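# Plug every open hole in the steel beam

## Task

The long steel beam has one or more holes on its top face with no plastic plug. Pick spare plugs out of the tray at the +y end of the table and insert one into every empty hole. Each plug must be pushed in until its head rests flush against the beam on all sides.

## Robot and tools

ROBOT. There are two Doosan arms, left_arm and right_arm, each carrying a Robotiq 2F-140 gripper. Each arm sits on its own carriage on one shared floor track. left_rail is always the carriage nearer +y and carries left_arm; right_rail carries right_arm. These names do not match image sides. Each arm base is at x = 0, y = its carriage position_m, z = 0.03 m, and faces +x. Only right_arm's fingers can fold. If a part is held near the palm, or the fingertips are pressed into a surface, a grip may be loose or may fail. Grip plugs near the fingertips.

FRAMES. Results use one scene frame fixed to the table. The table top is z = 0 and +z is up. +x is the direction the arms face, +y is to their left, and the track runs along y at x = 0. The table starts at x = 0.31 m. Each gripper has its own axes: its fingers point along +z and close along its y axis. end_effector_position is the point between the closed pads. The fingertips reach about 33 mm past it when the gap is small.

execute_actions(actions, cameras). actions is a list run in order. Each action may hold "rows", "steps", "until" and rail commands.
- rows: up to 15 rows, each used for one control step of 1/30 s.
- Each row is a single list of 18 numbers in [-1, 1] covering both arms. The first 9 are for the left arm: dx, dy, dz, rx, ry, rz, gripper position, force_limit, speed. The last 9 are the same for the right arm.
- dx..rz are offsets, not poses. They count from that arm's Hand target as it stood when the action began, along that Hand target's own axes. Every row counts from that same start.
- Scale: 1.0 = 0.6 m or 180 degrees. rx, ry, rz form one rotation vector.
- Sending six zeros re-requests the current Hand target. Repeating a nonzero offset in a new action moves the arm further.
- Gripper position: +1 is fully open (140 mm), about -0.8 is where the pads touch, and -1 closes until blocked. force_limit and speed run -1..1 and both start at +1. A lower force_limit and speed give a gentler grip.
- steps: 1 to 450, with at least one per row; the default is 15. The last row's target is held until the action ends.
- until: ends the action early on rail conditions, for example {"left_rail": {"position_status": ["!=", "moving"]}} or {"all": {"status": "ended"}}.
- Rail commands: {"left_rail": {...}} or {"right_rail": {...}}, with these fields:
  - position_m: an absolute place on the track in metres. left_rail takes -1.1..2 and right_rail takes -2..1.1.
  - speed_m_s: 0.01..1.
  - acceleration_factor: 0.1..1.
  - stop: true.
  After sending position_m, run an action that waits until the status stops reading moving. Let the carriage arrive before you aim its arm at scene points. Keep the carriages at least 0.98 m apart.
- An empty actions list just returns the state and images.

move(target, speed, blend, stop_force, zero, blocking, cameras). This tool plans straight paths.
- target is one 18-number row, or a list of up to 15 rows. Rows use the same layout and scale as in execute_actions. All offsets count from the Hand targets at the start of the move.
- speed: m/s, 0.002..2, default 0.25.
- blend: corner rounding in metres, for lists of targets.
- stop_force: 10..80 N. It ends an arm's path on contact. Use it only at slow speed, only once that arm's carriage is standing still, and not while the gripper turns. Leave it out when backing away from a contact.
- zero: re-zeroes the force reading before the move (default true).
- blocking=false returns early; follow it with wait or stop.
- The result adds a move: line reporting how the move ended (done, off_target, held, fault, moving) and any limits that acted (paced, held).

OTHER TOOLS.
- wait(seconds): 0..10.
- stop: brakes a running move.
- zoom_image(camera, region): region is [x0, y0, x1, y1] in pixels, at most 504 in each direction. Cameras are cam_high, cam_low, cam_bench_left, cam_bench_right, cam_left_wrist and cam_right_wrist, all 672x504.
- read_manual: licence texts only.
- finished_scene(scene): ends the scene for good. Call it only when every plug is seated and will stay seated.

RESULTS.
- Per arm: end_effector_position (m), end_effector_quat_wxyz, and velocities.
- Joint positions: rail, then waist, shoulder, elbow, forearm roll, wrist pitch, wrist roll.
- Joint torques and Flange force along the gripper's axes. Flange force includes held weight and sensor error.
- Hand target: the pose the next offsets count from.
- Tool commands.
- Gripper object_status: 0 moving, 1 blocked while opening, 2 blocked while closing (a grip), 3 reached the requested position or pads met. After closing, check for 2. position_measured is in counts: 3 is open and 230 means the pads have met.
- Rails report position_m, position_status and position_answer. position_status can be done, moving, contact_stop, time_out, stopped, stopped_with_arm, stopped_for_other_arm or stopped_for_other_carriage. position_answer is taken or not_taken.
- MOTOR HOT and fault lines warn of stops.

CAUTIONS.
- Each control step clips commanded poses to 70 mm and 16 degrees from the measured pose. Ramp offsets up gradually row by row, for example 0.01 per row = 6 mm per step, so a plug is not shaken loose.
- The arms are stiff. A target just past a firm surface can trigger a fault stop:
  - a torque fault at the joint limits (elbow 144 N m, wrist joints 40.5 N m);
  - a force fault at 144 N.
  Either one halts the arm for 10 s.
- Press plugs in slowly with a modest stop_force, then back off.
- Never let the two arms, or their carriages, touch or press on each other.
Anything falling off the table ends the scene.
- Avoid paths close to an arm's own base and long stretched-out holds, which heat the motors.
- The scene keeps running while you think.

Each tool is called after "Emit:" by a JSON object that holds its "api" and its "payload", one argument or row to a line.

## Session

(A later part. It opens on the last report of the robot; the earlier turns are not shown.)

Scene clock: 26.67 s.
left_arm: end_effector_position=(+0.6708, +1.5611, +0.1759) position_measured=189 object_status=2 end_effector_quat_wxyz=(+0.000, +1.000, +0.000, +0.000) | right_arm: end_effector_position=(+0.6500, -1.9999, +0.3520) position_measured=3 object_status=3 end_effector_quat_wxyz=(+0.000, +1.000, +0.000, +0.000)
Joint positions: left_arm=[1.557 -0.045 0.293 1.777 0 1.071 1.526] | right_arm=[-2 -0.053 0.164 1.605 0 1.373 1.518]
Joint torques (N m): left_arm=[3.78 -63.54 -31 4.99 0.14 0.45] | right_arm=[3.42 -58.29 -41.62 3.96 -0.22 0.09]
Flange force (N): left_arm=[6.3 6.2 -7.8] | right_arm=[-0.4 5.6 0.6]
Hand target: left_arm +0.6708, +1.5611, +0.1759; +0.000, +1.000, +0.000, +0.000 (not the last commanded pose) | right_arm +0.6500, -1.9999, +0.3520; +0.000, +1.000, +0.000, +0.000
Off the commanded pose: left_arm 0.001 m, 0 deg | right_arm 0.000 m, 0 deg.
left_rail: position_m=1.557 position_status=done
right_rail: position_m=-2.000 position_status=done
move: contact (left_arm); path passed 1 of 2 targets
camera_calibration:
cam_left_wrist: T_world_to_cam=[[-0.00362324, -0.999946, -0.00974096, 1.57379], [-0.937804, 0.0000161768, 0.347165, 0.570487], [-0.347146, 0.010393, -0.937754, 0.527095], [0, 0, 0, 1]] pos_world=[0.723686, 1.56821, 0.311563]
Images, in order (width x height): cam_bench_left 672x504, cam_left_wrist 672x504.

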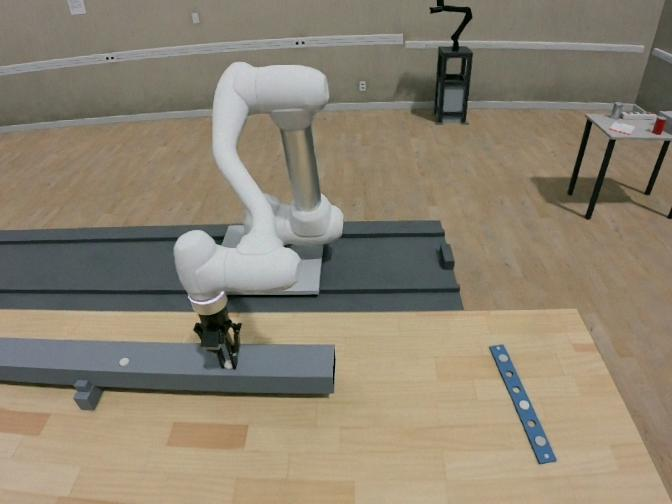

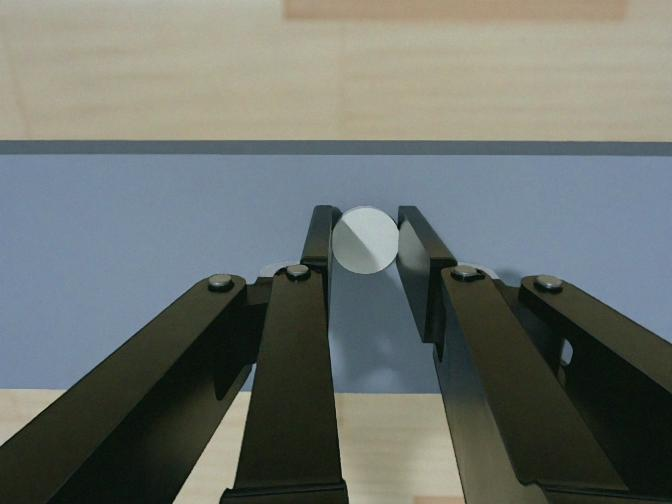

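Emit:
{"api": "execute_actions", "payload": {
  "actions": [
    {"rows": [[0,0,0,0,0,0,-0.34,-1,-1,0,0,0,0,0,0,1,1,1]], "steps": 25}
  ],
  "cameras": []
}}

Emit:
{"api": "move", "payload": {
  "target": [0, 0, -0.06, 0, 0, 0, -0.34, -1, 0, 0, 0, 0, 0, 0, 0, 1, 1, 1],
  "speed": 0.1,
  "cameras": ["cam_left_wrist"]
}}

Emit:
{"api": "zoom_image", "payload": {
  "camera": "cam_left_wrist",
  "region": [316, 170, 416, 270]
}}

Scene clock: 28.70 s.
left_arm: end_effector_position=(+0.6708, +1.5611, +0.1759) position_measured=172 object_status=3 end_effector_quat_wxyz=(+0.000, +1.000, +0.000, +0.000) | right_arm: end_effector_position=(+0.6500, -1.9999, +0.3520) position_measured=3 object_status=3 end_effector_quat_wxyz=(+0.000, +1.000, +0.000, +0.000)
Joint positions: left_arm=[1.557 -0.045 0.293 1.777 0 1.071 1.526] | right_arm=[-2 -0.053 0.164 1.605 0 1.373 1.518]
Joint torques (N m): left_arm=[1.21 -72.02 -37.33 3.87 -0.22 0.49] | right_arm=[2.83 -57.99 -41.48 4.05 -0.26 0.19]
Flange force (N): left_arm=[6.9 2.5 4.5] | right_arm=[-0.8 4.6 0.3]
Hand target: left_arm +0.6708, +1.5611, +0.1759; +0.000, +1.000, +0.000, +0.000 | right_arm +0.6500, -1.9999, +0.3520; +0.000, +1.000, +0.000, +0.000
Off the commanded pose: left_arm 0.000 m, 0 deg | right_arm 0.000 m, 0 deg.
left_rail: position_m=1.557 position_status=done
right_rail: position_m=-2.000 position_status=done
No camera images: "cameras" was empty.

Scene clock: 29.50 s.
left_arm: end_effector_position=(+0.6708, +1.5611, +0.2118) position_measured=172 object_status=3 end_effector_quat_wxyz=(+0.000, +1.000, +0.000, +0.000) | right_arm: end_effector_position=(+0.6500, -1.9999, +0.3520) position_measured=3 object_status=3 end_effector_quat_wxyz=(+0.000, +1.000, +0.000, +0.000)
Joint positions: left_arm=[1.557 -0.045 0.266 1.741 0 1.134 1.526] | right_arm=[-2 -0.053 0.164 1.605 0 1.373 1.518]
Joint torques (N m): left_arm=[1.15 -70.28 -38.52 3.96 -0.12 0.47] | right_arm=[3.41 -57.2 -41.9 4.05 -0.19 0.07]
Flange force (N): left_arm=[5.9 2.3 3.8] | right_arm=[-3.1 5.3 0.3]
Hand target: left_arm +0.6708, +1.5611, +0.2119; +0.000, +1.000, +0.000, +0.000 | right_arm +0.6500, -1.9999, +0.3520; +0.000, +1.000, +0.000, +0.000
Off the commanded pose: left_arm 0.000 m, 0 deg | right_arm 0.000 m, 0 deg.
left_rail: position_m=1.557 position_status=done
right_rail: position_m=-2.000 position_status=done
move: done
camera_calibration:
cam_left_wrist: T_world_to_cam=[[-0.00365856, -0.999945, -0.00983451, 1.57429], [-0.937804, 0.0000168153, 0.347165, 0.557988], [-0.347145, 0.010493, -0.937753, 0.560695], [0, 0, 0, 1]] pos_world=[0.723686, 1.56831, 0.347562]
Images, in order (width x height): cam_left_wrist 672x504.

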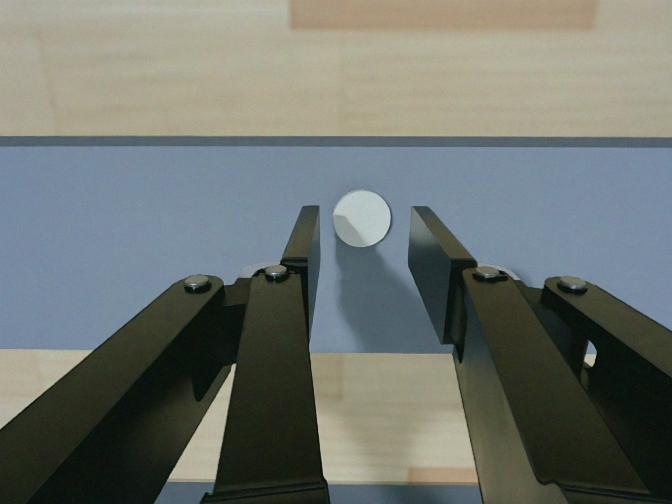

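Scaled by 5.040.

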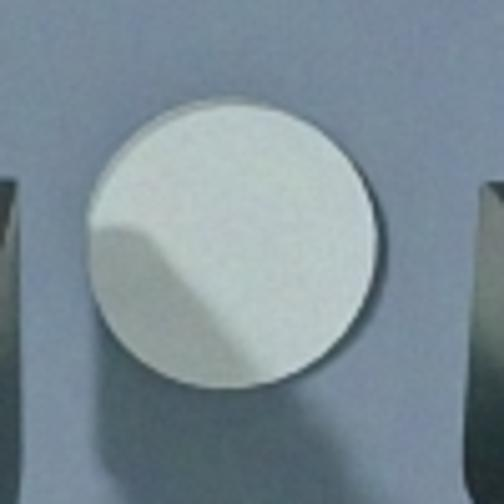

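Emit:
{"api": "execute_actions", "payload": {
  "actions": [
    {"rows": [[0,0,0,0,0,0,-1,-1,0.5,0,0,0,0,0,0,1,1,1]], "steps": 20}
  ],
  "cameras": []
}}

Emit:
{"api": "move", "payload": {
  "target": [
    [0.001, 0, 0.042, 0, 0, 0, -1, -1, 0.5, 0, 0, 0, 0, 0, 0, 1, 1, 1],
    [0.001, 0, 0.0683, 0, 0, 0, -1, -1, 0.5, 0, 0, 0, 0, 0, 0, 1, 1, 1]
  ],
  "speed": [0.06, 0.008],
  "stop_force": 40,
  "cameras": []
}}

Emit:
{"api": "move", "payload": {
  "target": [0, 0, 0.012, 0, 0, 0, -1, -1, 0.5, 0, 0, 0, 0, 0, 0, 1, 1, 1],
  "speed": 0.006,
  "stop_force": 72,
  "zero": false,
  "cameras": ["cam_left_wrist"]
}}

Scene clock: 30.97 s.
left_arm: end_effector_position=(+0.6708, +1.5611, +0.2119) position_measured=234 object_status=3 end_effector_quat_wxyz=(+0.000, +1.000, +0.000, +0.000) | right_arm: end_effector_position=(+0.6500, -1.9999, +0.3520) position_measured=3 object_status=3 end_effector_quat_wxyz=(+0.000, +1.000, +0.000, +0.000)
Joint positions: left_arm=[1.557 -0.045 0.266 1.741 0 1.134 1.526] | right_arm=[-2 -0.053 0.164 1.605 0 1.373 1.518]
Joint torques (N m): left_arm=[1.18 -70.55 -38.44 4.01 -0.17 0.46] | right_arm=[2.7 -57.64 -41.66 4.05 -0.29 0.07]
Flange force (N): left_arm=[7.1 2.5 4.2] | right_arm=[-1.4 4.1 0.2]
Hand target: left_arm +0.6708, +1.5611, +0.2119; +0.000, +1.000, +0.000, +0.000 | right_arm +0.6500, -1.9999, +0.3520; +0.000, +1.000, +0.000, +0.000
Off the commanded pose: left_arm 0.000 m, 0 deg | right_arm 0.000 m, 0 deg.
left_rail: position_m=1.557 position_status=done
right_rail: position_m=-2.000 position_status=done
No camera images: "cameras" was empty.

Scene clock: 33.17 s.
left_arm: end_effector_position=(+0.6715, +1.5611, +0.1776) position_measured=234 object_status=3 end_effector_quat_wxyz=(+0.000, +1.000, +0.000, +0.000) | right_arm: end_effector_position=(+0.6500, -1.9999, +0.3520) position_measured=3 object_status=3 end_effector_quat_wxyz=(+0.000, +1.000, +0.000, +0.000)
Joint positions: left_arm=[1.557 -0.045 0.293 1.774 0 1.074 1.526] | right_arm=[-2 -0.053 0.164 1.605 0 1.373 1.518]
Joint torques (N m): left_arm=[0.66 -33.16 -18.58 3.9 -5.16 0.5] | right_arm=[2.74 -57.75 -41.83 4.08 -0.23 0.07]
Flange force (N): left_arm=[-10.9 1.6 -53.9] | right_arm=[-2.1 4.3 0.5]
Hand target: left_arm +0.6715, +1.5611, +0.1776; +0.000, +1.000, +0.000, +0.000 (not the last commanded pose) | right_arm +0.6500, -1.9999, +0.3520; +0.000, +1.000, +0.000, +0.000
Off the commanded pose: left_arm 0.007 m, 0 deg | right_arm 0.000 m, 0 deg.
left_rail: position_m=1.557 position_status=done
right_rail: position_m=-2.000 position_status=done
move: contact (left_arm); path passed 1 of 2 targets
No camera images: "cameras" was empty.

Scene clock: 33.87 s.
left_arm: end_effector_position=(+0.6715, +1.5611, +0.1772) position_measured=234 object_status=3 end_effector_quat_wxyz=(+0.000, +1.000, +0.000, +0.000) | right_arm: end_effector_position=(+0.6500, -1.9999, +0.3520) position_measured=3 object_status=3 end_effector_quat_wxyz=(+0.000, +1.000, +0.000, +0.000)
Joint positions: left_arm=[1.557 -0.045 0.293 1.775 0 1.073 1.526] | right_arm=[-2 -0.053 0.164 1.605 0 1.373 1.518]
Joint torques (N m): left_arm=[0.57 -15.22 -10.35 3.92 -7.93 0.43] | right_arm=[3.11 -57.38 -41.96 4.1 -0.25 0.09]
Flange force (N): left_arm=[-18.9 1.5 -80.3] | right_arm=[-2.6 5.2 0.8]
Hand target: left_arm +0.6715, +1.5611, +0.1772; +0.000, +1.000, +0.000, +0.000 (not the last commanded pose) | right_arm +0.6500, -1.9999, +0.3520; +0.000, +1.000, +0.000, +0.000
Off the commanded pose: left_arm 0.007 m, 0 deg | right_arm 0.000 m, 0 deg.
left_rail: position_m=1.557 position_status=done
right_rail: position_m=-2.000 position_status=done
move: contact (left_arm)
camera_calibration:
cam_left_wrist: T_world_to_cam=[[-0.00361932, -0.999946, -0.00974221, 1.5739], [-0.937991, 0.0000176578, 0.34666, 0.570947], [-0.346641, 0.0103928, -0.93794, 0.528343], [0, 0, 0, 1]] pos_world=[0.724385, 1.56831, 0.312963]
Images, in order (width x height): cam_left_wrist 672x504.

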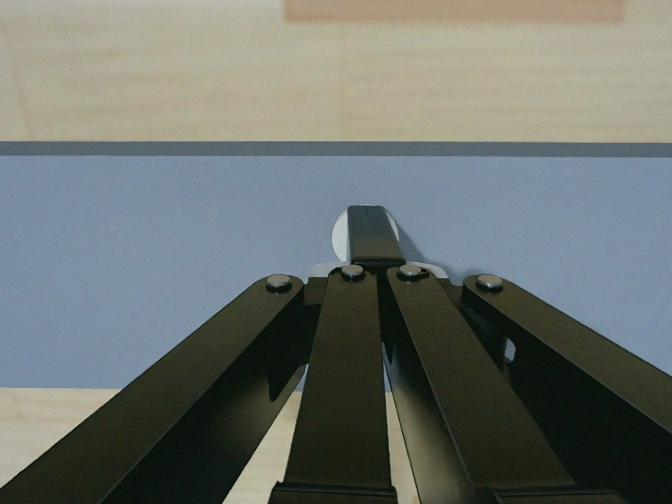

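Emit:
{"api": "move", "payload": {
  "target": [
    [0, 0, -0.02, 0, 0, 0, -1, -1, 0.5, 0, 0, 0, 0, 0, 0, 1, 1, 1],
    [0, -0.075, -0.02, 0, 0, 0, -1, -1, 0.5, 0, 0, 0, 0, 0, 0, 1, 1, 1],
    [0, -0.075, 0.0, 0, 0, 0, -1, -1, 0.5, 0, 0, 0, 0, 0, 0, 1, 1, 1]
  ],
  "speed": 0.12,
  "blend": [0.004, 0.004, 0],
  "cameras": []
}}

Emit:
{"api": "move", "payload": {
  "target": [
    [0, 0, 0.02, 0, 0, 0, -1, -1, 0.5, 0, 0, 0, 0, 0, 0, 1, 1, 1]
  ],
  "speed": [0.008],
  "stop_force": 20,
  "cameras": ["cam_left_wrist"]
}}

Emit:
{"api": "zoom_image", "payload": {
  "camera": "cam_left_wrist",
  "region": [400, 170, 520, 290]
}}

Scene clock: 35.83 s.
left_arm: end_effector_position=(+0.6715, +1.6061, +0.1772) position_measured=234 object_status=3 end_effector_quat_wxyz=(+0.000, +1.000, +0.000, +0.000) | right_arm: end_effector_position=(+0.6500, -1.9999, +0.3520) position_measured=3 object_status=3 end_effector_quat_wxyz=(+0.000, +1.000, +0.000, +0.000)
Joint positions: left_arm=[1.557 0.022 0.295 1.771 0 1.074 1.593] | right_arm=[-2 -0.053 0.164 1.605 0 1.373 1.518]
Joint torques (N m): left_arm=[0.89 -72.18 -37.73 3.89 -0.21 0.48] | right_arm=[3.29 -57.08 -41.78 4.03 -0.16 0.12]
Flange force (N): left_arm=[5.8 1.6 4.3] | right_arm=[-3.6 4.9 0.1]
Hand target: left_arm +0.6715, +1.6061, +0.1772; +0.000, +1.000, +0.000, +0.000 | right_arm +0.6500, -1.9999, +0.3520; +0.000, +1.000, +0.000, +0.000
Off the commanded pose: left_arm 0.000 m, 0 deg | right_arm 0.000 m, 0 deg.
left_rail: position_m=1.557 position_status=done
right_rail: position_m=-2.000 position_status=done
move: done
No camera images: "cameras" was empty.

Scene clock: 36.97 s.
left_arm: end_effector_position=(+0.6716, +1.6061, +0.1731) position_measured=234 object_status=3 end_effector_quat_wxyz=(+0.000, +1.000, +0.000, +0.000) | right_arm: end_effector_position=(+0.6500, -1.9999, +0.3520) position_measured=3 object_status=3 end_effector_quat_wxyz=(+0.000, +1.000, +0.000, +0.000)
Joint positions: left_arm=[1.557 0.022 0.299 1.775 0 1.067 1.593] | right_arm=[-2 -0.053 0.164 1.605 0 1.373 1.518]
Joint torques (N m): left_arm=[0.63 -48.72 -25.92 3.82 -3.3 0.47] | right_arm=[3.32 -57.67 -41.78 4.13 -0.29 0.13]
Flange force (N): left_arm=[-3.2 1.9 -30.3] | right_arm=[-2.1 5.5 0.3]
Hand target: left_arm +0.6716, +1.6061, +0.1731; +0.000, +1.000, +0.000, +0.000 (not the last commanded pose) | right_arm +0.6500, -1.9999, +0.3520; +0.000, +1.000, +0.000, +0.000
Off the commanded pose: left_arm 0.008 m, 0 deg | right_arm 0.000 m, 0 deg.
left_rail: position_m=1.557 position_status=done
right_rail: position_m=-2.000 position_status=done
move: contact (left_arm)
camera_calibration:
cam_left_wrist: T_world_to_cam=[[-0.00348902, -0.999947, -0.0096834, 1.61875], [-0.938024, -0.0000831969, 0.34657, 0.572582], [-0.346553, 0.0102925, -0.937974, 0.524139], [0, 0, 0, 1]] pos_world=[0.724385, 1.61331, 0.308863]
Images, in order (width x height): cam_left_wrist 672x504.

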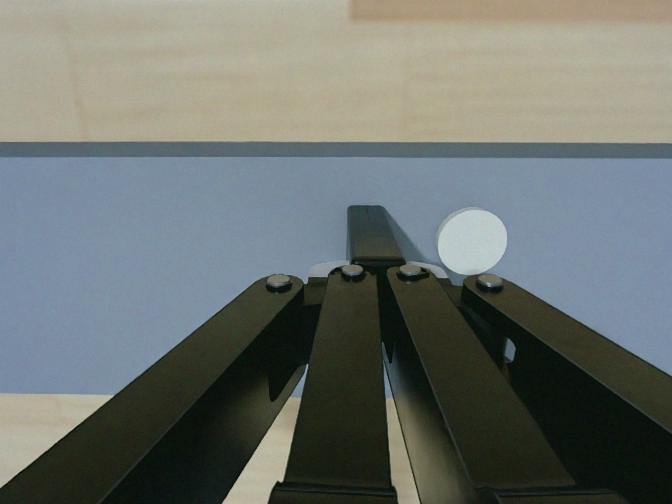

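Scaled by 4.200.

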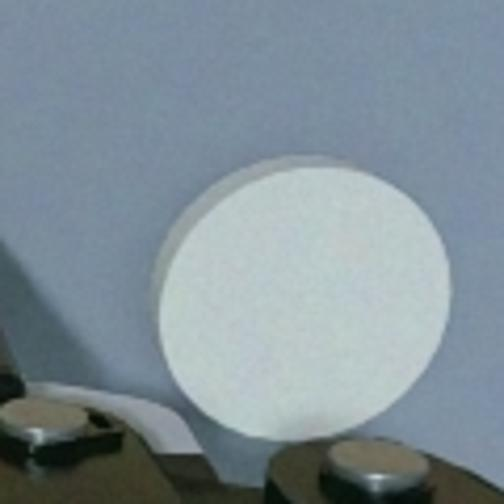

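Emit:
{"api": "move", "payload": {
  "target": [
    [0, 0, -0.2, 0, 0, 0, -0.34, -1, 0.5, 0, 0, 0, 0, 0, 0, 1, 1, 1]
  ],
  "speed": 0.3,
  "cameras": []
}}

Emit:
{"api": "execute_actions", "payload": {
  "actions": [
    {"left_rail": {"position_m": 2.0}, "steps": 250, "until": {"left_rail": {"position_status": ["!=", "moving"]}}}
  ],
  "cameras": []
}}

Emit:
{"api": "move", "payload": {
  "target": [
    [0.0882, -0.6275, 0.24, 0, -0.0005, 0, -0.34, -1, 0.5, 0, 0, 0, 0, 0, 0, 1, 1, 1],
    [0.0882, -0.6275, 0.4036, 0, -0.0005, 0, -0.34, -1, 0.5, 0, 0, 0, 0, 0, 0, 1, 1, 1]
  ],
  "speed": [0.4, 0.15],
  "blend": [0.02, 0],
  "cameras": ["cam_left_wrist"]
}}

Emit:
{"api": "zoom_image", "payload": {
  "camera": "cam_left_wrist",
  "region": [260, 160, 460, 360]
}}

Scene clock: 39.30 s.
left_arm: end_effector_position=(+0.6715, +1.6061, +0.2930) position_measured=172 object_status=3 end_effector_quat_wxyz=(+0.000, +1.000, +0.000, +0.000) | right_arm: end_effector_position=(+0.6500, -1.9999, +0.3520) position_measured=3 object_status=3 end_effector_quat_wxyz=(+0.000, +1.000, +0.000, +0.000)
Joint positions: left_arm=[1.557 0.022 0.223 1.641 0 1.277 1.593] | right_arm=[-2 -0.053 0.164 1.605 0 1.373 1.518]
Joint torques (N m): left_arm=[1.37 -67.79 -40.76 4.19 -0.08 0.47] | right_arm=[2.96 -58.1 -41.71 3.99 -0.23 0.1]
Flange force (N): left_arm=[6.4 2.3 3.0] | right_arm=[-1.3 4.7 0.4]
Hand target: left_arm +0.6715, +1.6061, +0.2931; +0.000, +1.000, +0.000, +0.000 | right_arm +0.6500, -1.9999, +0.3520; +0.000, +1.000, +0.000, +0.000
Off the commanded pose: left_arm 0.000 m, 0 deg | right_arm 0.000 m, 0 deg.
left_rail: position_m=1.557 position_status=done
right_rail: position_m=-2.000 position_status=done
move: done
No camera images: "cameras" was empty.

Scene clock: 40.63 s.
left_arm: end_effector_position=(+0.6715, +2.0487, +0.2931) position_measured=172 object_status=3 end_effector_quat_wxyz=(+0.000, +1.000, +0.000, +0.000) | right_arm: end_effector_position=(+0.6500, -1.9999, +0.3520) position_measured=3 object_status=3 end_effector_quat_wxyz=(+0.000, +1.000, +0.000, +0.000)
Joint positions: left_arm=[2 0.022 0.223 1.641 0 1.277 1.593] | right_arm=[-2 -0.053 0.164 1.605 0 1.373 1.518]
Joint torques (N m): left_arm=[1.07 -68.17 -40.62 4.23 -0.22 0.48] | right_arm=[2.84 -57.27 -41.84 3.99 -0.28 0.13]
Flange force (N): left_arm=[6.5 1.7 2.1] | right_arm=[-2.9 4.5 0.5]
Hand target: left_arm +0.6715, +2.0488, +0.2931; +0.000, +1.000, +0.000, +0.000 | right_arm +0.6500, -1.9999, +0.3520; +0.000, +1.000, +0.000, +0.000
Tool commands: left_gripper/position=-0.34 left_gripper/force_limit=-1.0 left_gripper/speed=+0.5 right_gripper/position=+1.0 right_gripper/force_limit=+1.0 right_gripper/speed=+1.0
Off the commanded pose: left_arm 0.000 m, 0 deg | right_arm 0.000 m, 0 deg.
left_rail: position_m=2.000 position_status=done
right_rail: position_m=-2.000 position_status=done
No camera images: "cameras" was empty.

Scene clock: 42.80 s.
left_arm: end_effector_position=(+0.7246, +2.4253, +0.0510) position_measured=172 object_status=3 end_effector_quat_wxyz=(+0.000, +1.000, +0.000, +0.000) | right_arm: end_effector_position=(+0.6500, -1.9999, +0.3520) position_measured=3 object_status=3 end_effector_quat_wxyz=(+0.000, +1.000, +0.000, +0.000)
Joint positions: left_arm=[2 0.49 0.634 1.5 0 1.008 2.061] | right_arm=[-2 -0.053 0.164 1.605 0 1.373 1.518]
Joint torques (N m): left_arm=[1.43 -103.58 -36.08 3.75 -0.32 0.51] | right_arm=[3.16 -57.46 -41.98 4.04 -0.2 0.09]
Flange force (N): left_arm=[8.0 -2.1 6.1] | right_arm=[-2.7 5.0 1.0]
Hand target: left_arm +0.7246, +2.4254, +0.0509; +0.000, +1.000, +0.000, +0.000 | right_arm +0.6500, -1.9999, +0.3520; +0.000, +1.000, +0.000, +0.000
Off the commanded pose: left_arm 0.000 m, 0 deg | right_arm 0.000 m, 0 deg.
left_rail: position_m=2.000 position_status=done
right_rail: position_m=-2.000 position_status=done
move: done
camera_calibration:
cam_left_wrist: T_world_to_cam=[[-0.00359868, -0.999947, -0.00964354, 2.43698], [-0.937507, 0.000018172, 0.347966, 0.663999], [-0.347947, 0.0102931, -0.937458, 0.420509], [0, 0, 0, 1]] pos_world=[0.777589, 2.43251, 0.186662]
Images, in order (width x height): cam_left_wrist 672x504.

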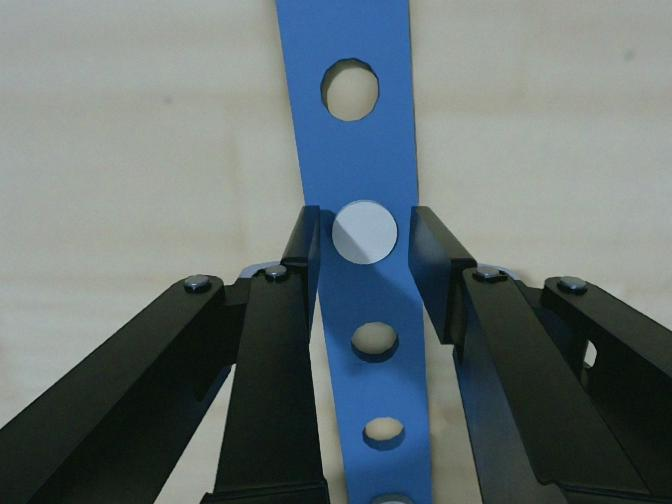

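Scaled by 2.520.

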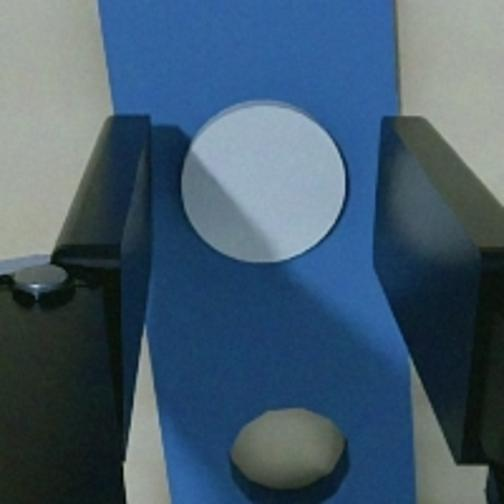

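Emit:
{"api": "move", "payload": {
  "target": [0.0003, 0, 0.0158, 0, 0, 0, -0.34, -1, 0.5, 0, 0, 0, 0, 0, 0, 1, 1, 1],
  "speed": 0.012,
  "stop_force": 10,
  "cameras": []
}}

Emit:
{"api": "execute_actions", "payload": {
  "actions": [
    {"rows": [[0,0,0,0,0,0,-1,-1,-1,0,0,0,0,0,0,1,1,1]], "steps": 40}
  ],
  "cameras": ["cam_left_wrist"]
}}

Emit:
{"api": "zoom_image", "payload": {
  "camera": "cam_left_wrist",
  "region": [300, 170, 430, 290]
}}

Scene clock: 45.03 s.
left_arm: end_effector_position=(+0.7248, +2.4254, +0.0414) position_measured=172 object_status=3 end_effector_quat_wxyz=(+0.000, +1.000, +0.000, +0.000) | right_arm: end_effector_position=(+0.6500, -1.9999, +0.3520) position_measured=3 object_status=3 end_effector_quat_wxyz=(+0.000, +1.000, +0.000, +0.000)
Joint positions: left_arm=[2 0.49 0.642 1.505 0 0.995 2.06] | right_arm=[-2 -0.053 0.164 1.605 0 1.373 1.518]
Joint torques (N m): left_arm=[1.4 -103.74 -35.56 3.68 -0.18 0.49] | right_arm=[3.5 -57.18 -41.72 4.03 -0.23 0.17]
Flange force (N): left_arm=[7.8 -2.2 5.8] | right_arm=[-2.9 5.7 -0.3]
Hand target: left_arm +0.7248, +2.4254, +0.0414; +0.000, +1.000, +0.000, +0.000 | right_arm +0.6500, -1.9999, +0.3520; +0.000, +1.000, +0.000, +0.000
Off the commanded pose: left_arm 0.000 m, 0 deg | right_arm 0.000 m, 0 deg.
left_rail: position_m=2.000 position_status=done
right_rail: position_m=-2.000 position_status=done
move: done
No camera images: "cameras" was empty.

Scene clock: 46.57 s.
left_arm: end_effector_position=(+0.7248, +2.4254, +0.0414) position_measured=188 object_status=2 end_effector_quat_wxyz=(+0.000, +1.000, +0.000, +0.000) | right_arm: end_effector_position=(+0.6500, -1.9999, +0.3520) position_measured=3 object_status=3 end_effector_quat_wxyz=(+0.000, +1.000, +0.000, +0.000)
Joint positions: left_arm=[2 0.49 0.642 1.505 0 0.994 2.06] | right_arm=[-2 -0.053 0.164 1.605 0 1.373 1.518]
Joint torques (N m): left_arm=[-3.19 -93.18 -28.83 2.06 0.63 0.48] | right_arm=[3.45 -57.61 -42.02 4.07 -0.26 0.05]
Flange force (N): left_arm=[6.1 -7.5 -6.3] | right_arm=[-2.4 5.3 1.0]
Hand target: left_arm +0.7248, +2.4254, +0.0414; +0.000, +1.000, +0.000, +0.000 | right_arm +0.6500, -1.9999, +0.3520; +0.000, +1.000, +0.000, +0.000
Off the commanded pose: left_arm 0.000 m, 0 deg | right_arm 0.000 m, 0 deg.
left_rail: position_m=2.000 position_status=done
right_rail: position_m=-2.000 position_status=done
camera_calibration:
cam_left_wrist: T_world_to_cam=[[-0.00353882, -0.999946, -0.00977165, 2.43687], [-0.937508, -0.0000825182, 0.347965, 0.667773], [-0.347947, 0.0103924, -0.937457, 0.411337], [0, 0, 0, 1]] pos_world=[0.777789, 2.43251, 0.177061]
Images, in order (width x height): cam_left_wrist 672x504.

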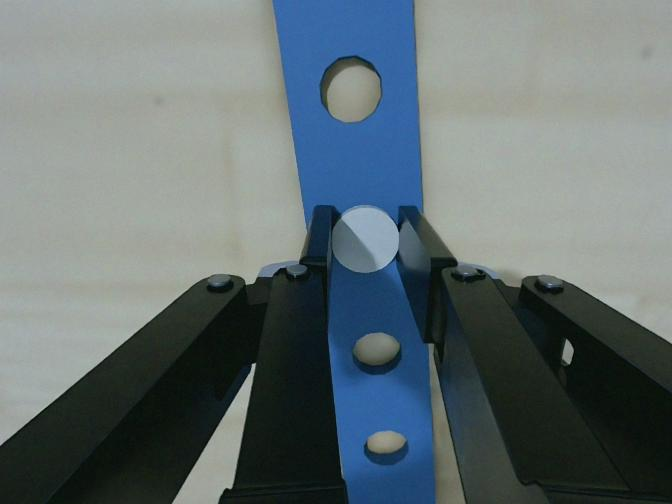

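Scaled by 3.877.

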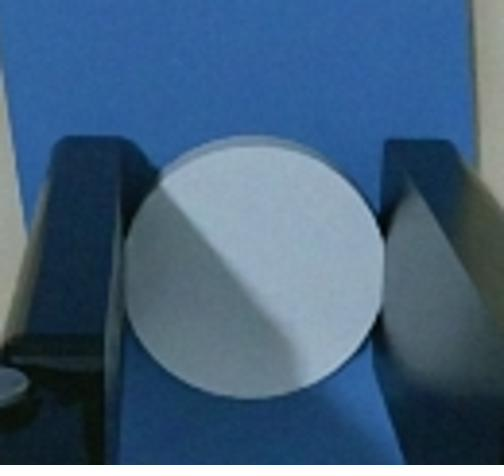

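Emit:
{"api": "move", "payload": {
  "target": [
    [0, 0, -0.05, 0, 0, 0, -1, -1, -1, 0, 0, 0, 0, 0, 0, 1, 1, 1],
    [0, 0, -0.3333, 0, 0, 0, -1, -1, -1, 0, 0, 0, 0, 0, 0, 1, 1, 1]
  ],
  "speed": [0.06, 0.2],
  "blend": [0.01, 0],
  "cameras": ["cam_left_wrist"]
}}

Emit:
{"api": "zoom_image", "payload": {
  "camera": "cam_left_wrist",
  "region": [300, 130, 420, 250]
}}

Emit:
{"api": "zoom_image", "payload": {
  "camera": "cam_left_wrist",
  "region": [316, 180, 416, 280]
}}

Scene clock: 48.90 s.
left_arm: end_effector_position=(+0.7249, +2.4254, +0.2414) position_measured=188 object_status=2 end_effector_quat_wxyz=(+0.000, +1.000, +0.000, +0.000) | right_arm: end_effector_position=(+0.6500, -1.9999, +0.3520) position_measured=3 object_status=3 end_effector_quat_wxyz=(+0.000, +1.000, +0.000, +0.000)
Joint positions: left_arm=[2 0.49 0.508 1.335 0 1.299 2.06] | right_arm=[-2 -0.053 0.164 1.605 0 1.373 1.518]
Joint torques (N m): left_arm=[1.3 -97.28 -40.88 4.2 -0.18 0.47] | right_arm=[2.77 -57.63 -41.86 4.11 -0.16 0.12]
Flange force (N): left_arm=[8.8 -2.8 3.5] | right_arm=[-2.6 4.2 0.5]
Hand target: left_arm +0.7249, +2.4254, +0.2414; +0.000, +1.000, +0.000, +0.000 | right_arm +0.6500, -1.9999, +0.3520; +0.000, +1.000, +0.000, +0.000
Off the commanded pose: left_arm 0.000 m, 0 deg | right_arm 0.000 m, 0 deg.
left_rail: position_m=2.000 position_status=done
right_rail: position_m=-2.000 position_status=done
move: done
camera_calibration:
cam_left_wrist: T_world_to_cam=[[-0.00363356, -0.999946, -0.00973681, 2.43888], [-0.937475, 0.0000174398, 0.348054, 0.598006], [-0.348035, 0.0103927, -0.937424, 0.598825], [0, 0, 0, 1]] pos_world=[0.777889, 2.43251, 0.376961]
Images, in order (width x height): cam_left_wrist 672x504.

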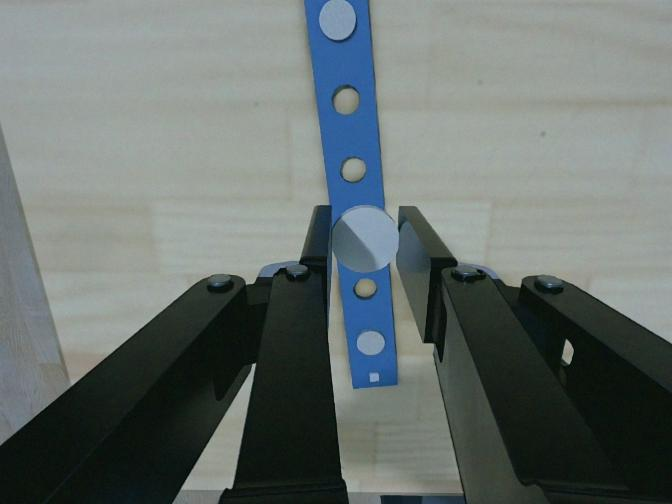

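Scaled by 4.200.

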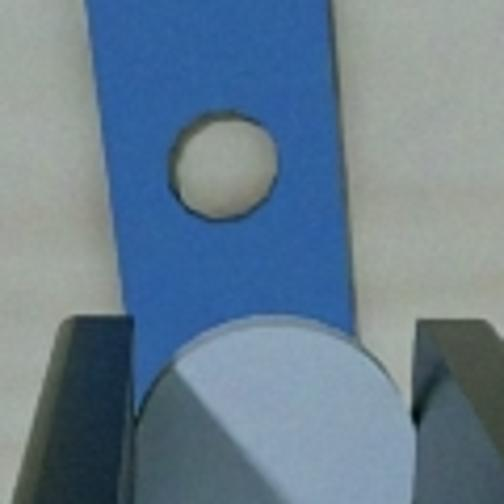

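Scaled by 5.040.

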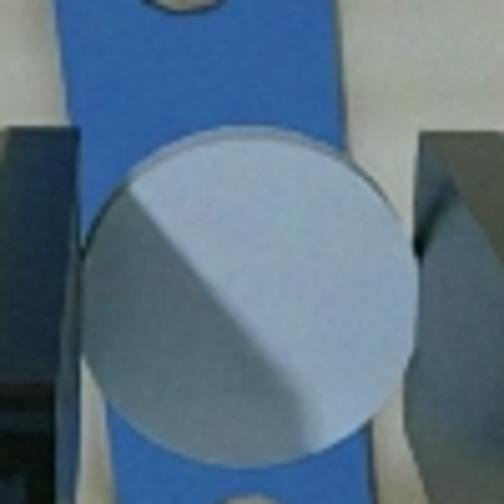

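Emit:
{"api": "move", "payload": {
  "target": [-0.108, 1.0, -0.0977, 0, 0.0002, 0, -1, -1, -1, 0, 0, 0, 0, 0, 0, 1, 1, 1],
  "speed": 0.4,
  "cameras": []
}}

Emit:
{"api": "execute_actions", "payload": {
  "actions": [
    {"left_rail": {"position_m": -1.02}, "steps": 250, "until": {"left_rail": {"position_status": ["!=", "moving"]}}}
  ],
  "cameras": []
}}

Emit:
{"api": "move", "payload": {
  "target": [0, 0.3, 0, 0, 0, 0, -1, -1, -1, 0, 0, 0, 0, 0, 0, 1, 1, 1],
  "speed": 0.3,
  "cameras": ["cam_left_wrist", "cam_bench_right"]
}}

Emit:
{"api": "zoom_image", "payload": {
  "camera": "cam_left_wrist",
  "region": [300, 130, 440, 280]
}}

Scene clock: 52.83 s.
left_arm: end_effector_position=(+0.6602, +1.8255, +0.3001) position_measured=188 object_status=2 end_effector_quat_wxyz=(+0.000, +1.000, +0.000, +0.000) | right_arm: end_effector_position=(+0.6500, -1.9999, +0.3520) position_measured=3 object_status=3 end_effector_quat_wxyz=(+0.000, +1.000, +0.000, +0.000)
Joint positions: left_arm=[2 -0.309 0.235 1.613 0 1.294 1.262] | right_arm=[-2 -0.053 0.164 1.605 0 1.373 1.518]
Joint torques (N m): left_arm=[2.59 -70.02 -40.8 4.2 -0.23 0.52] | right_arm=[3.38 -56.87 -41.7 3.99 -0.23 0.12]
Flange force (N): left_arm=[6.0 6.2 2.6] | right_arm=[-2.9 5.7 0.7]
Hand target: left_arm +0.6602, +1.8254, +0.3001; +0.000, +1.000, +0.000, +0.000 | right_arm +0.6500, -1.9999, +0.3520; +0.000, +1.000, +0.000, +0.000
Off the commanded pose: left_arm 0.000 m, 0 deg | right_arm 0.000 m, 0 deg.
left_rail: position_m=2.000 position_status=done
right_rail: position_m=-2.000 position_status=done
move: done
No camera images: "cameras" was empty.

Scene clock: 56.77 s.
left_arm: end_effector_position=(+0.6602, -1.1942, +0.3001) position_measured=188 object_status=2 end_effector_quat_wxyz=(+0.000, +1.000, +0.000, +0.000) | right_arm: end_effector_position=(+0.6500, -1.9999, +0.3520) position_measured=3 object_status=3 end_effector_quat_wxyz=(+0.000, +1.000, +0.000, +0.000)
Joint positions: left_arm=[-1.02 -0.309 0.235 1.613 0 1.294 1.262] | right_arm=[-2 -0.053 0.164 1.605 0 1.373 1.518]
Joint torques (N m): left_arm=[1.39 -69.63 -40.71 4.21 -0.22 0.47] | right_arm=[2.93 -57.82 -41.71 3.98 -0.25 0.17]
Flange force (N): left_arm=[6.2 4.5 2.3] | right_arm=[-1.7 4.7 0.3]
Hand target: left_arm +0.6602, -1.1942, +0.3001; +0.000, +1.000, +0.000, +0.000 | right_arm +0.6500, -1.9999, +0.3520; +0.000, +1.000, +0.000, +0.000
Tool commands: left_gripper/position=-1.0 left_gripper/force_limit=-1.0 left_gripper/speed=-1.0 right_gripper/position=+1.0 right_gripper/force_limit=+1.0 right_gripper/speed=+1.0
Off the commanded pose: left_arm 0.000 m, 0 deg | right_arm 0.000 m, 0 deg.
left_rail: position_m=-1.020 position_status=done
right_rail: position_m=-2.000 position_status=done
No camera images: "cameras" was empty.

Scene clock: 57.83 s.
left_arm: end_effector_position=(+0.6602, -1.3744, +0.3002) position_measured=188 object_status=2 end_effector_quat_wxyz=(+0.000, +1.000, +0.000, +0.000) | right_arm: end_effector_position=(+0.6500, -1.9999, +0.3520) position_measured=3 object_status=3 end_effector_quat_wxyz=(+0.000, +1.000, +0.000, +0.000)
Joint positions: left_arm=[-1.02 -0.539 0.339 1.475 0 1.328 1.032] | right_arm=[-2 -0.053 0.164 1.605 0 1.373 1.518]
Joint torques (N m): left_arm=[3.05 -79.64 -40.74 4.3 -0.17 0.32] | right_arm=[2.77 -57.52 -41.59 4.08 -0.28 0.17]
Flange force (N): left_arm=[3.7 7.1 1.6] | right_arm=[-2.0 4.4 -0.1]
Hand target: left_arm +0.6602, -1.3745, +0.3002; +0.000, +1.000, +0.000, +0.000 | right_arm +0.6500, -1.9999, +0.3520; +0.000, +1.000, +0.000, +0.000
Off the commanded pose: left_arm 0.000 m, 0 deg | right_arm 0.000 m, 0 deg.
left_rail: position_m=-1.020 position_status=done
right_rail: position_m=-2.000 position_status=done
move: done
camera_calibration:
cam_left_wrist: T_world_to_cam=[[-0.00349827, -0.999947, -0.00967977, -1.3605], [-0.937695, -0.0000830225, 0.34746, 0.5171], [-0.347442, 0.0102922, -0.937645, 0.670513], [0, 0, 0, 1]] pos_world=[0.713088, -1.36729, 0.435862]
Images, in order (width x height): cam_bench_right 672x504, cam_left_wrist 672x504.

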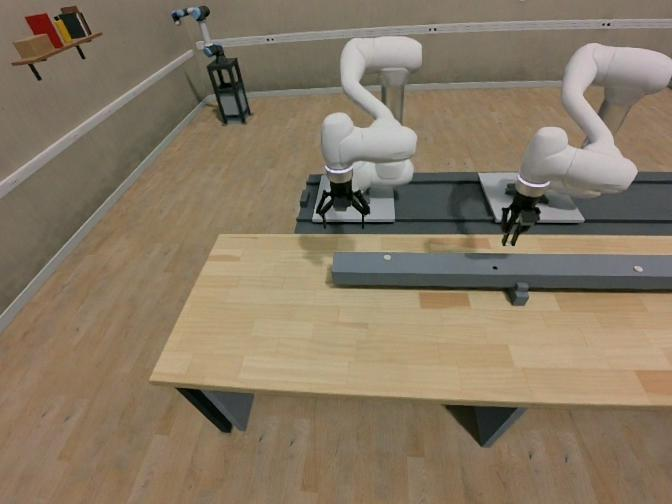

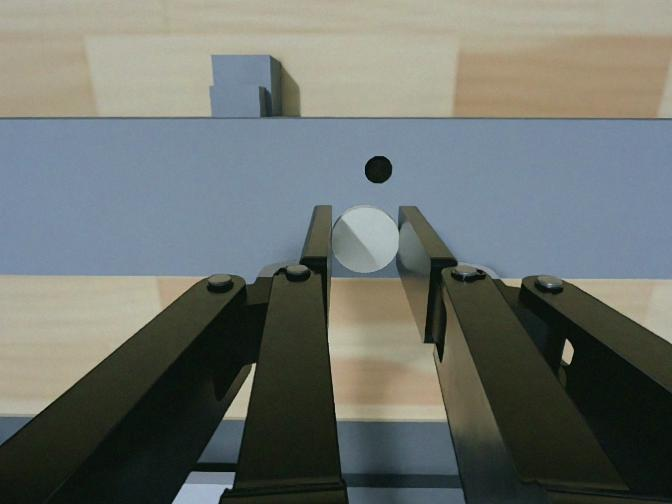

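Scaled by 3.360.

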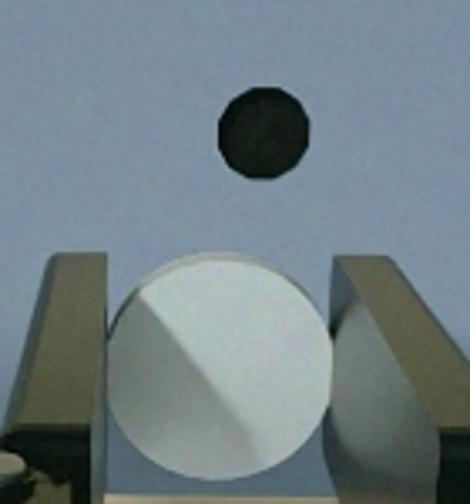

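Emit:
{"api": "move", "payload": {
  "target": [0.0174, 0.0275, 0.1003, 0, 0, 0, -1, -1, -1, 0, 0, 0, 0, 0, 0, 1, 1, 1],
  "speed": 0.15,
  "cameras": ["cam_left_wrist"]
}}

Emit:
{"api": "zoom_image", "payload": {
  "camera": "cam_left_wrist",
  "region": [300, 150, 420, 270]
}}

Emit:
{"api": "move", "payload": {
  "target": [0, 0, 0.0583, 0, 0, 0, -1, -1, -1, 0, 0, 0, 0, 0, 0, 1, 1, 1],
  "speed": 0.1,
  "cameras": ["cam_left_wrist"]
}}

Emit:
{"api": "zoom_image", "payload": {
  "camera": "cam_left_wrist",
  "region": [336, 190, 390, 226]
}}

Emit:
{"api": "zoom_image", "payload": {
  "camera": "cam_left_wrist",
  "region": [316, 180, 416, 280]
}}

Scene clock: 59.90 s.
left_arm: end_effector_position=(+0.6706, -1.3908, +0.2400) position_measured=188 object_status=2 end_effector_quat_wxyz=(+0.000, +1.000, +0.000, +0.000) | right_arm: end_effector_position=(+0.6500, -1.9999, +0.3520) position_measured=3 object_status=3 end_effector_quat_wxyz=(+0.000, +1.000, +0.000, +0.000)
Joint positions: left_arm=[-1.02 -0.55 0.393 1.511 0 1.238 1.021] | right_arm=[-2 -0.053 0.164 1.605 0 1.373 1.518]
Joint torques (N m): left_arm=[0.86 -85.86 -40.33 4.15 -0.05 0.47] | right_arm=[3.13 -57.83 -41.65 3.97 -0.31 0.07]
Flange force (N): left_arm=[6.4 5.5 3.8] | right_arm=[-1.6 4.7 0.4]
Hand target: left_arm +0.6706, -1.3908, +0.2400; +0.000, +1.000, +0.000, +0.000 | right_arm +0.6500, -1.9999, +0.3520; +0.000, +1.000, +0.000, +0.000
Off the commanded pose: left_arm 0.000 m, 0 deg | right_arm 0.000 m, 0 deg.
left_rail: position_m=-1.020 position_status=done
right_rail: position_m=-2.000 position_status=done
move: done
camera_calibration:
cam_left_wrist: T_world_to_cam=[[-0.00359254, -0.999947, -0.00964604, -1.37739], [-0.937727, 0.000018054, 0.347373, 0.548023], [-0.347354, 0.0102933, -0.937677, 0.617928], [0, 0, 0, 1]] pos_world=[0.723587, -1.38369, 0.375763]
Images, in order (width x height): cam_left_wrist 672x504.

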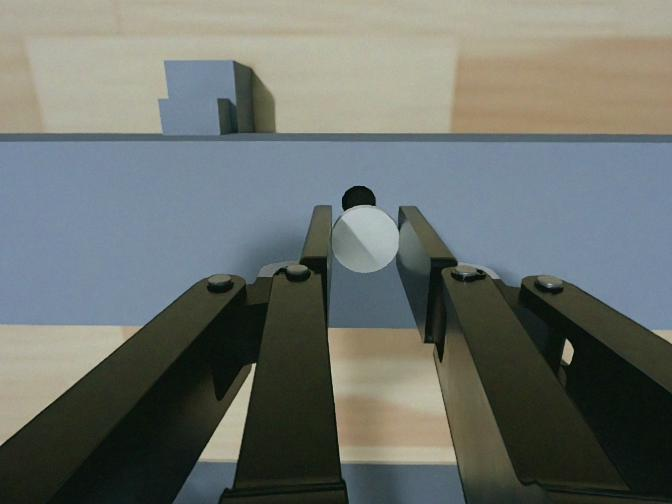

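Scaled by 4.200.

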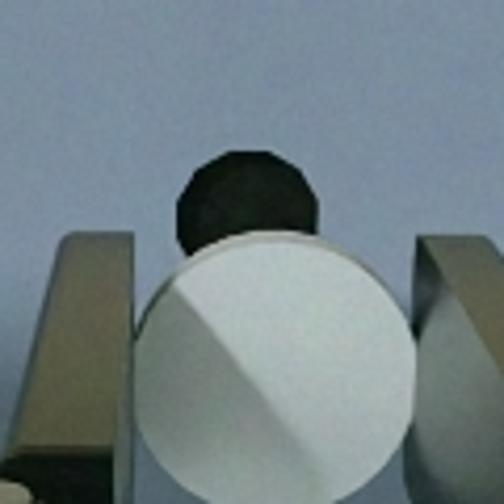

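Scene clock: 60.70 s.
left_arm: end_effector_position=(+0.6706, -1.3908, +0.2050) position_measured=188 object_status=2 end_effector_quat_wxyz=(+0.000, +1.000, +0.000, +0.000) | right_arm: end_effector_position=(+0.6500, -1.9999, +0.3520) position_measured=3 object_status=3 end_effector_quat_wxyz=(+0.000, +1.000, +0.000, +0.000)
Joint positions: left_arm=[-1.02 -0.55 0.413 1.549 0 1.18 1.021] | right_arm=[-2 -0.053 0.164 1.605 0 1.373 1.518]
Joint torques (N m): left_arm=[1 -86 -39.29 4.12 -0.17 0.49] | right_arm=[3.37 -57.21 -41.73 4.05 -0.27 0.07]
Flange force (N): left_arm=[5.4 5.3 3.5] | right_arm=[-2.4 5.3 0.6]
Hand target: left_arm +0.6706, -1.3908, +0.2050; +0.000, +1.000, +0.000, +0.000 | right_arm +0.6500, -1.9999, +0.3520; +0.000, +1.000, +0.000, +0.000
Off the commanded pose: left_arm 0.000 m, 0 deg | right_arm 0.000 m, 0 deg.
left_rail: position_m=-1.020 position_status=done
right_rail: position_m=-2.000 position_status=done
move: done
camera_calibration:
cam_left_wrist: T_world_to_cam=[[-0.00359228, -0.999947, -0.0096457, -1.37773], [-0.937694, 0.0000169569, 0.347461, 0.560126], [-0.347442, 0.0102929, -0.937645, 0.585161], [0, 0, 0, 1]] pos_world=[0.723587, -1.38369, 0.340762]
Images, in order (width x height): cam_left_wrist 672x504.

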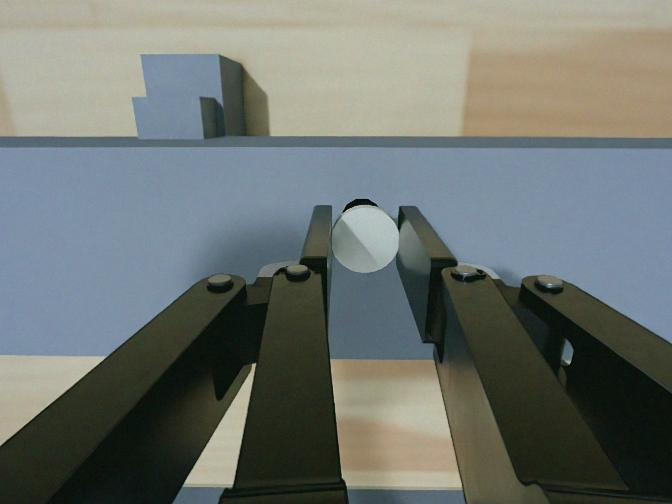

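Scaled by 9.333.

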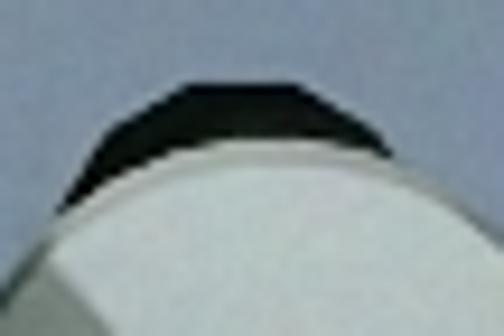

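Scaled by 5.040.

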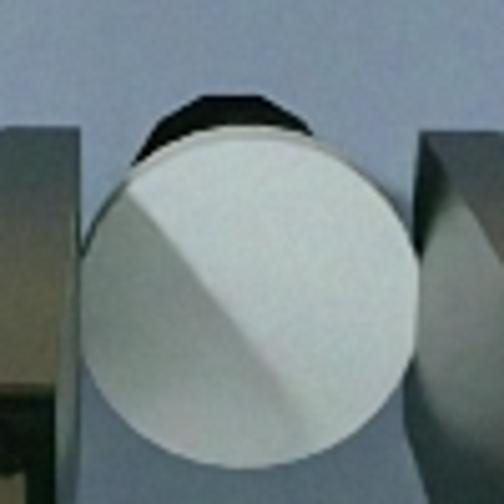

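Emit:
{"api": "move", "payload": {
  "target": [
    [0, 0.0003, 0.0317, 0, 0, 0, -1, -1, -1, 0, 0, 0, 0, 0, 0, 1, 1, 1],
    [0, 0.0003, 0.0497, 0, 0, 0, -1, -1, -1, 0, 0, 0, 0, 0, 0, 1, 1, 1]
  ],
  "speed": [0.06, 0.01],
  "stop_force": 11,
  "cameras": ["cam_left_wrist"]
}}

Emit:
{"api": "zoom_image", "payload": {
  "camera": "cam_left_wrist",
  "region": [316, 180, 416, 280]
}}

Scene clock: 63.63 s.
left_arm: end_effector_position=(+0.6706, -1.3911, +0.1753) position_measured=188 object_status=2 end_effector_quat_wxyz=(+0.000, +1.000, +0.000, +0.000) | right_arm: end_effector_position=(+0.6500, -1.9999, +0.3520) position_measured=3 object_status=3 end_effector_quat_wxyz=(+0.000, +1.000, +0.000, +0.000)
Joint positions: left_arm=[-1.02 -0.55 0.432 1.578 0 1.132 1.02] | right_arm=[-2 -0.053 0.164 1.605 0 1.373 1.518]
Joint torques (N m): left_arm=[-0.01 -75.82 -31.6 3.58 -0.43 0.46] | right_arm=[3.16 -57.61 -41.75 4.04 -0.24 0.17]
Flange force (N): left_arm=[5.3 3.6 -10.5] | right_arm=[-2.2 5.4 0.5]
Hand target: left_arm +0.6706, -1.3911, +0.1753; +0.000, +1.000, +0.000, +0.000 | right_arm +0.6500, -1.9999, +0.3520; +0.000, +1.000, +0.000, +0.000
Off the commanded pose: left_arm 0.000 m, 0 deg | right_arm 0.000 m, 0 deg.
left_rail: position_m=-1.020 position_status=done
right_rail: position_m=-2.000 position_status=done
move: contact (left_arm); path passed 1 of 2 targets
camera_calibration:
cam_left_wrist: T_world_to_cam=[[-0.00359254, -0.999947, -0.00964604, -1.37821], [-0.937727, 0.000018054, 0.347373, 0.570532], [-0.347354, 0.0102933, -0.937677, 0.557168], [0, 0, 0, 1]] pos_world=[0.723587, -1.38389, 0.310963]
Images, in order (width x height): cam_left_wrist 672x504.

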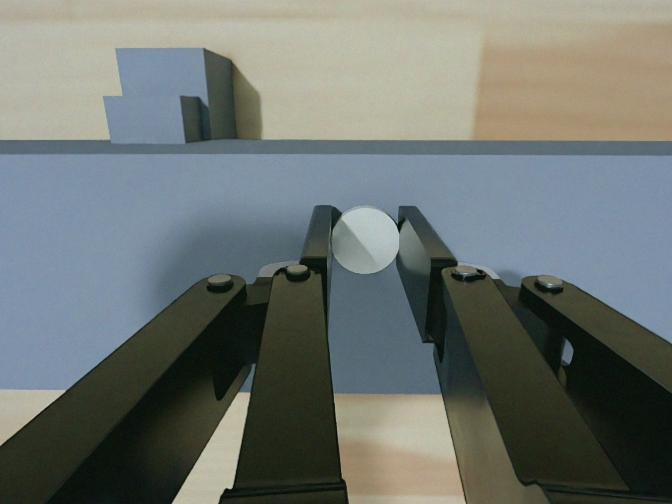

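Scaled by 5.040.

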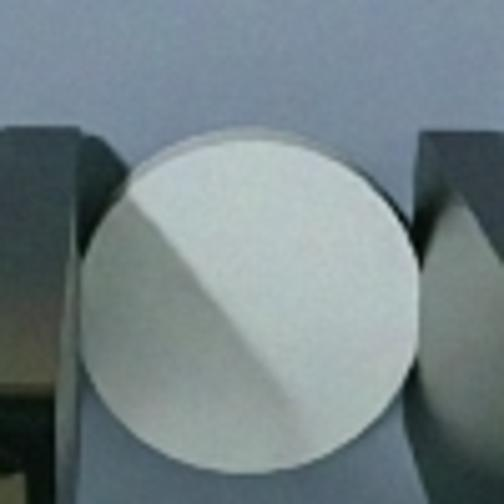

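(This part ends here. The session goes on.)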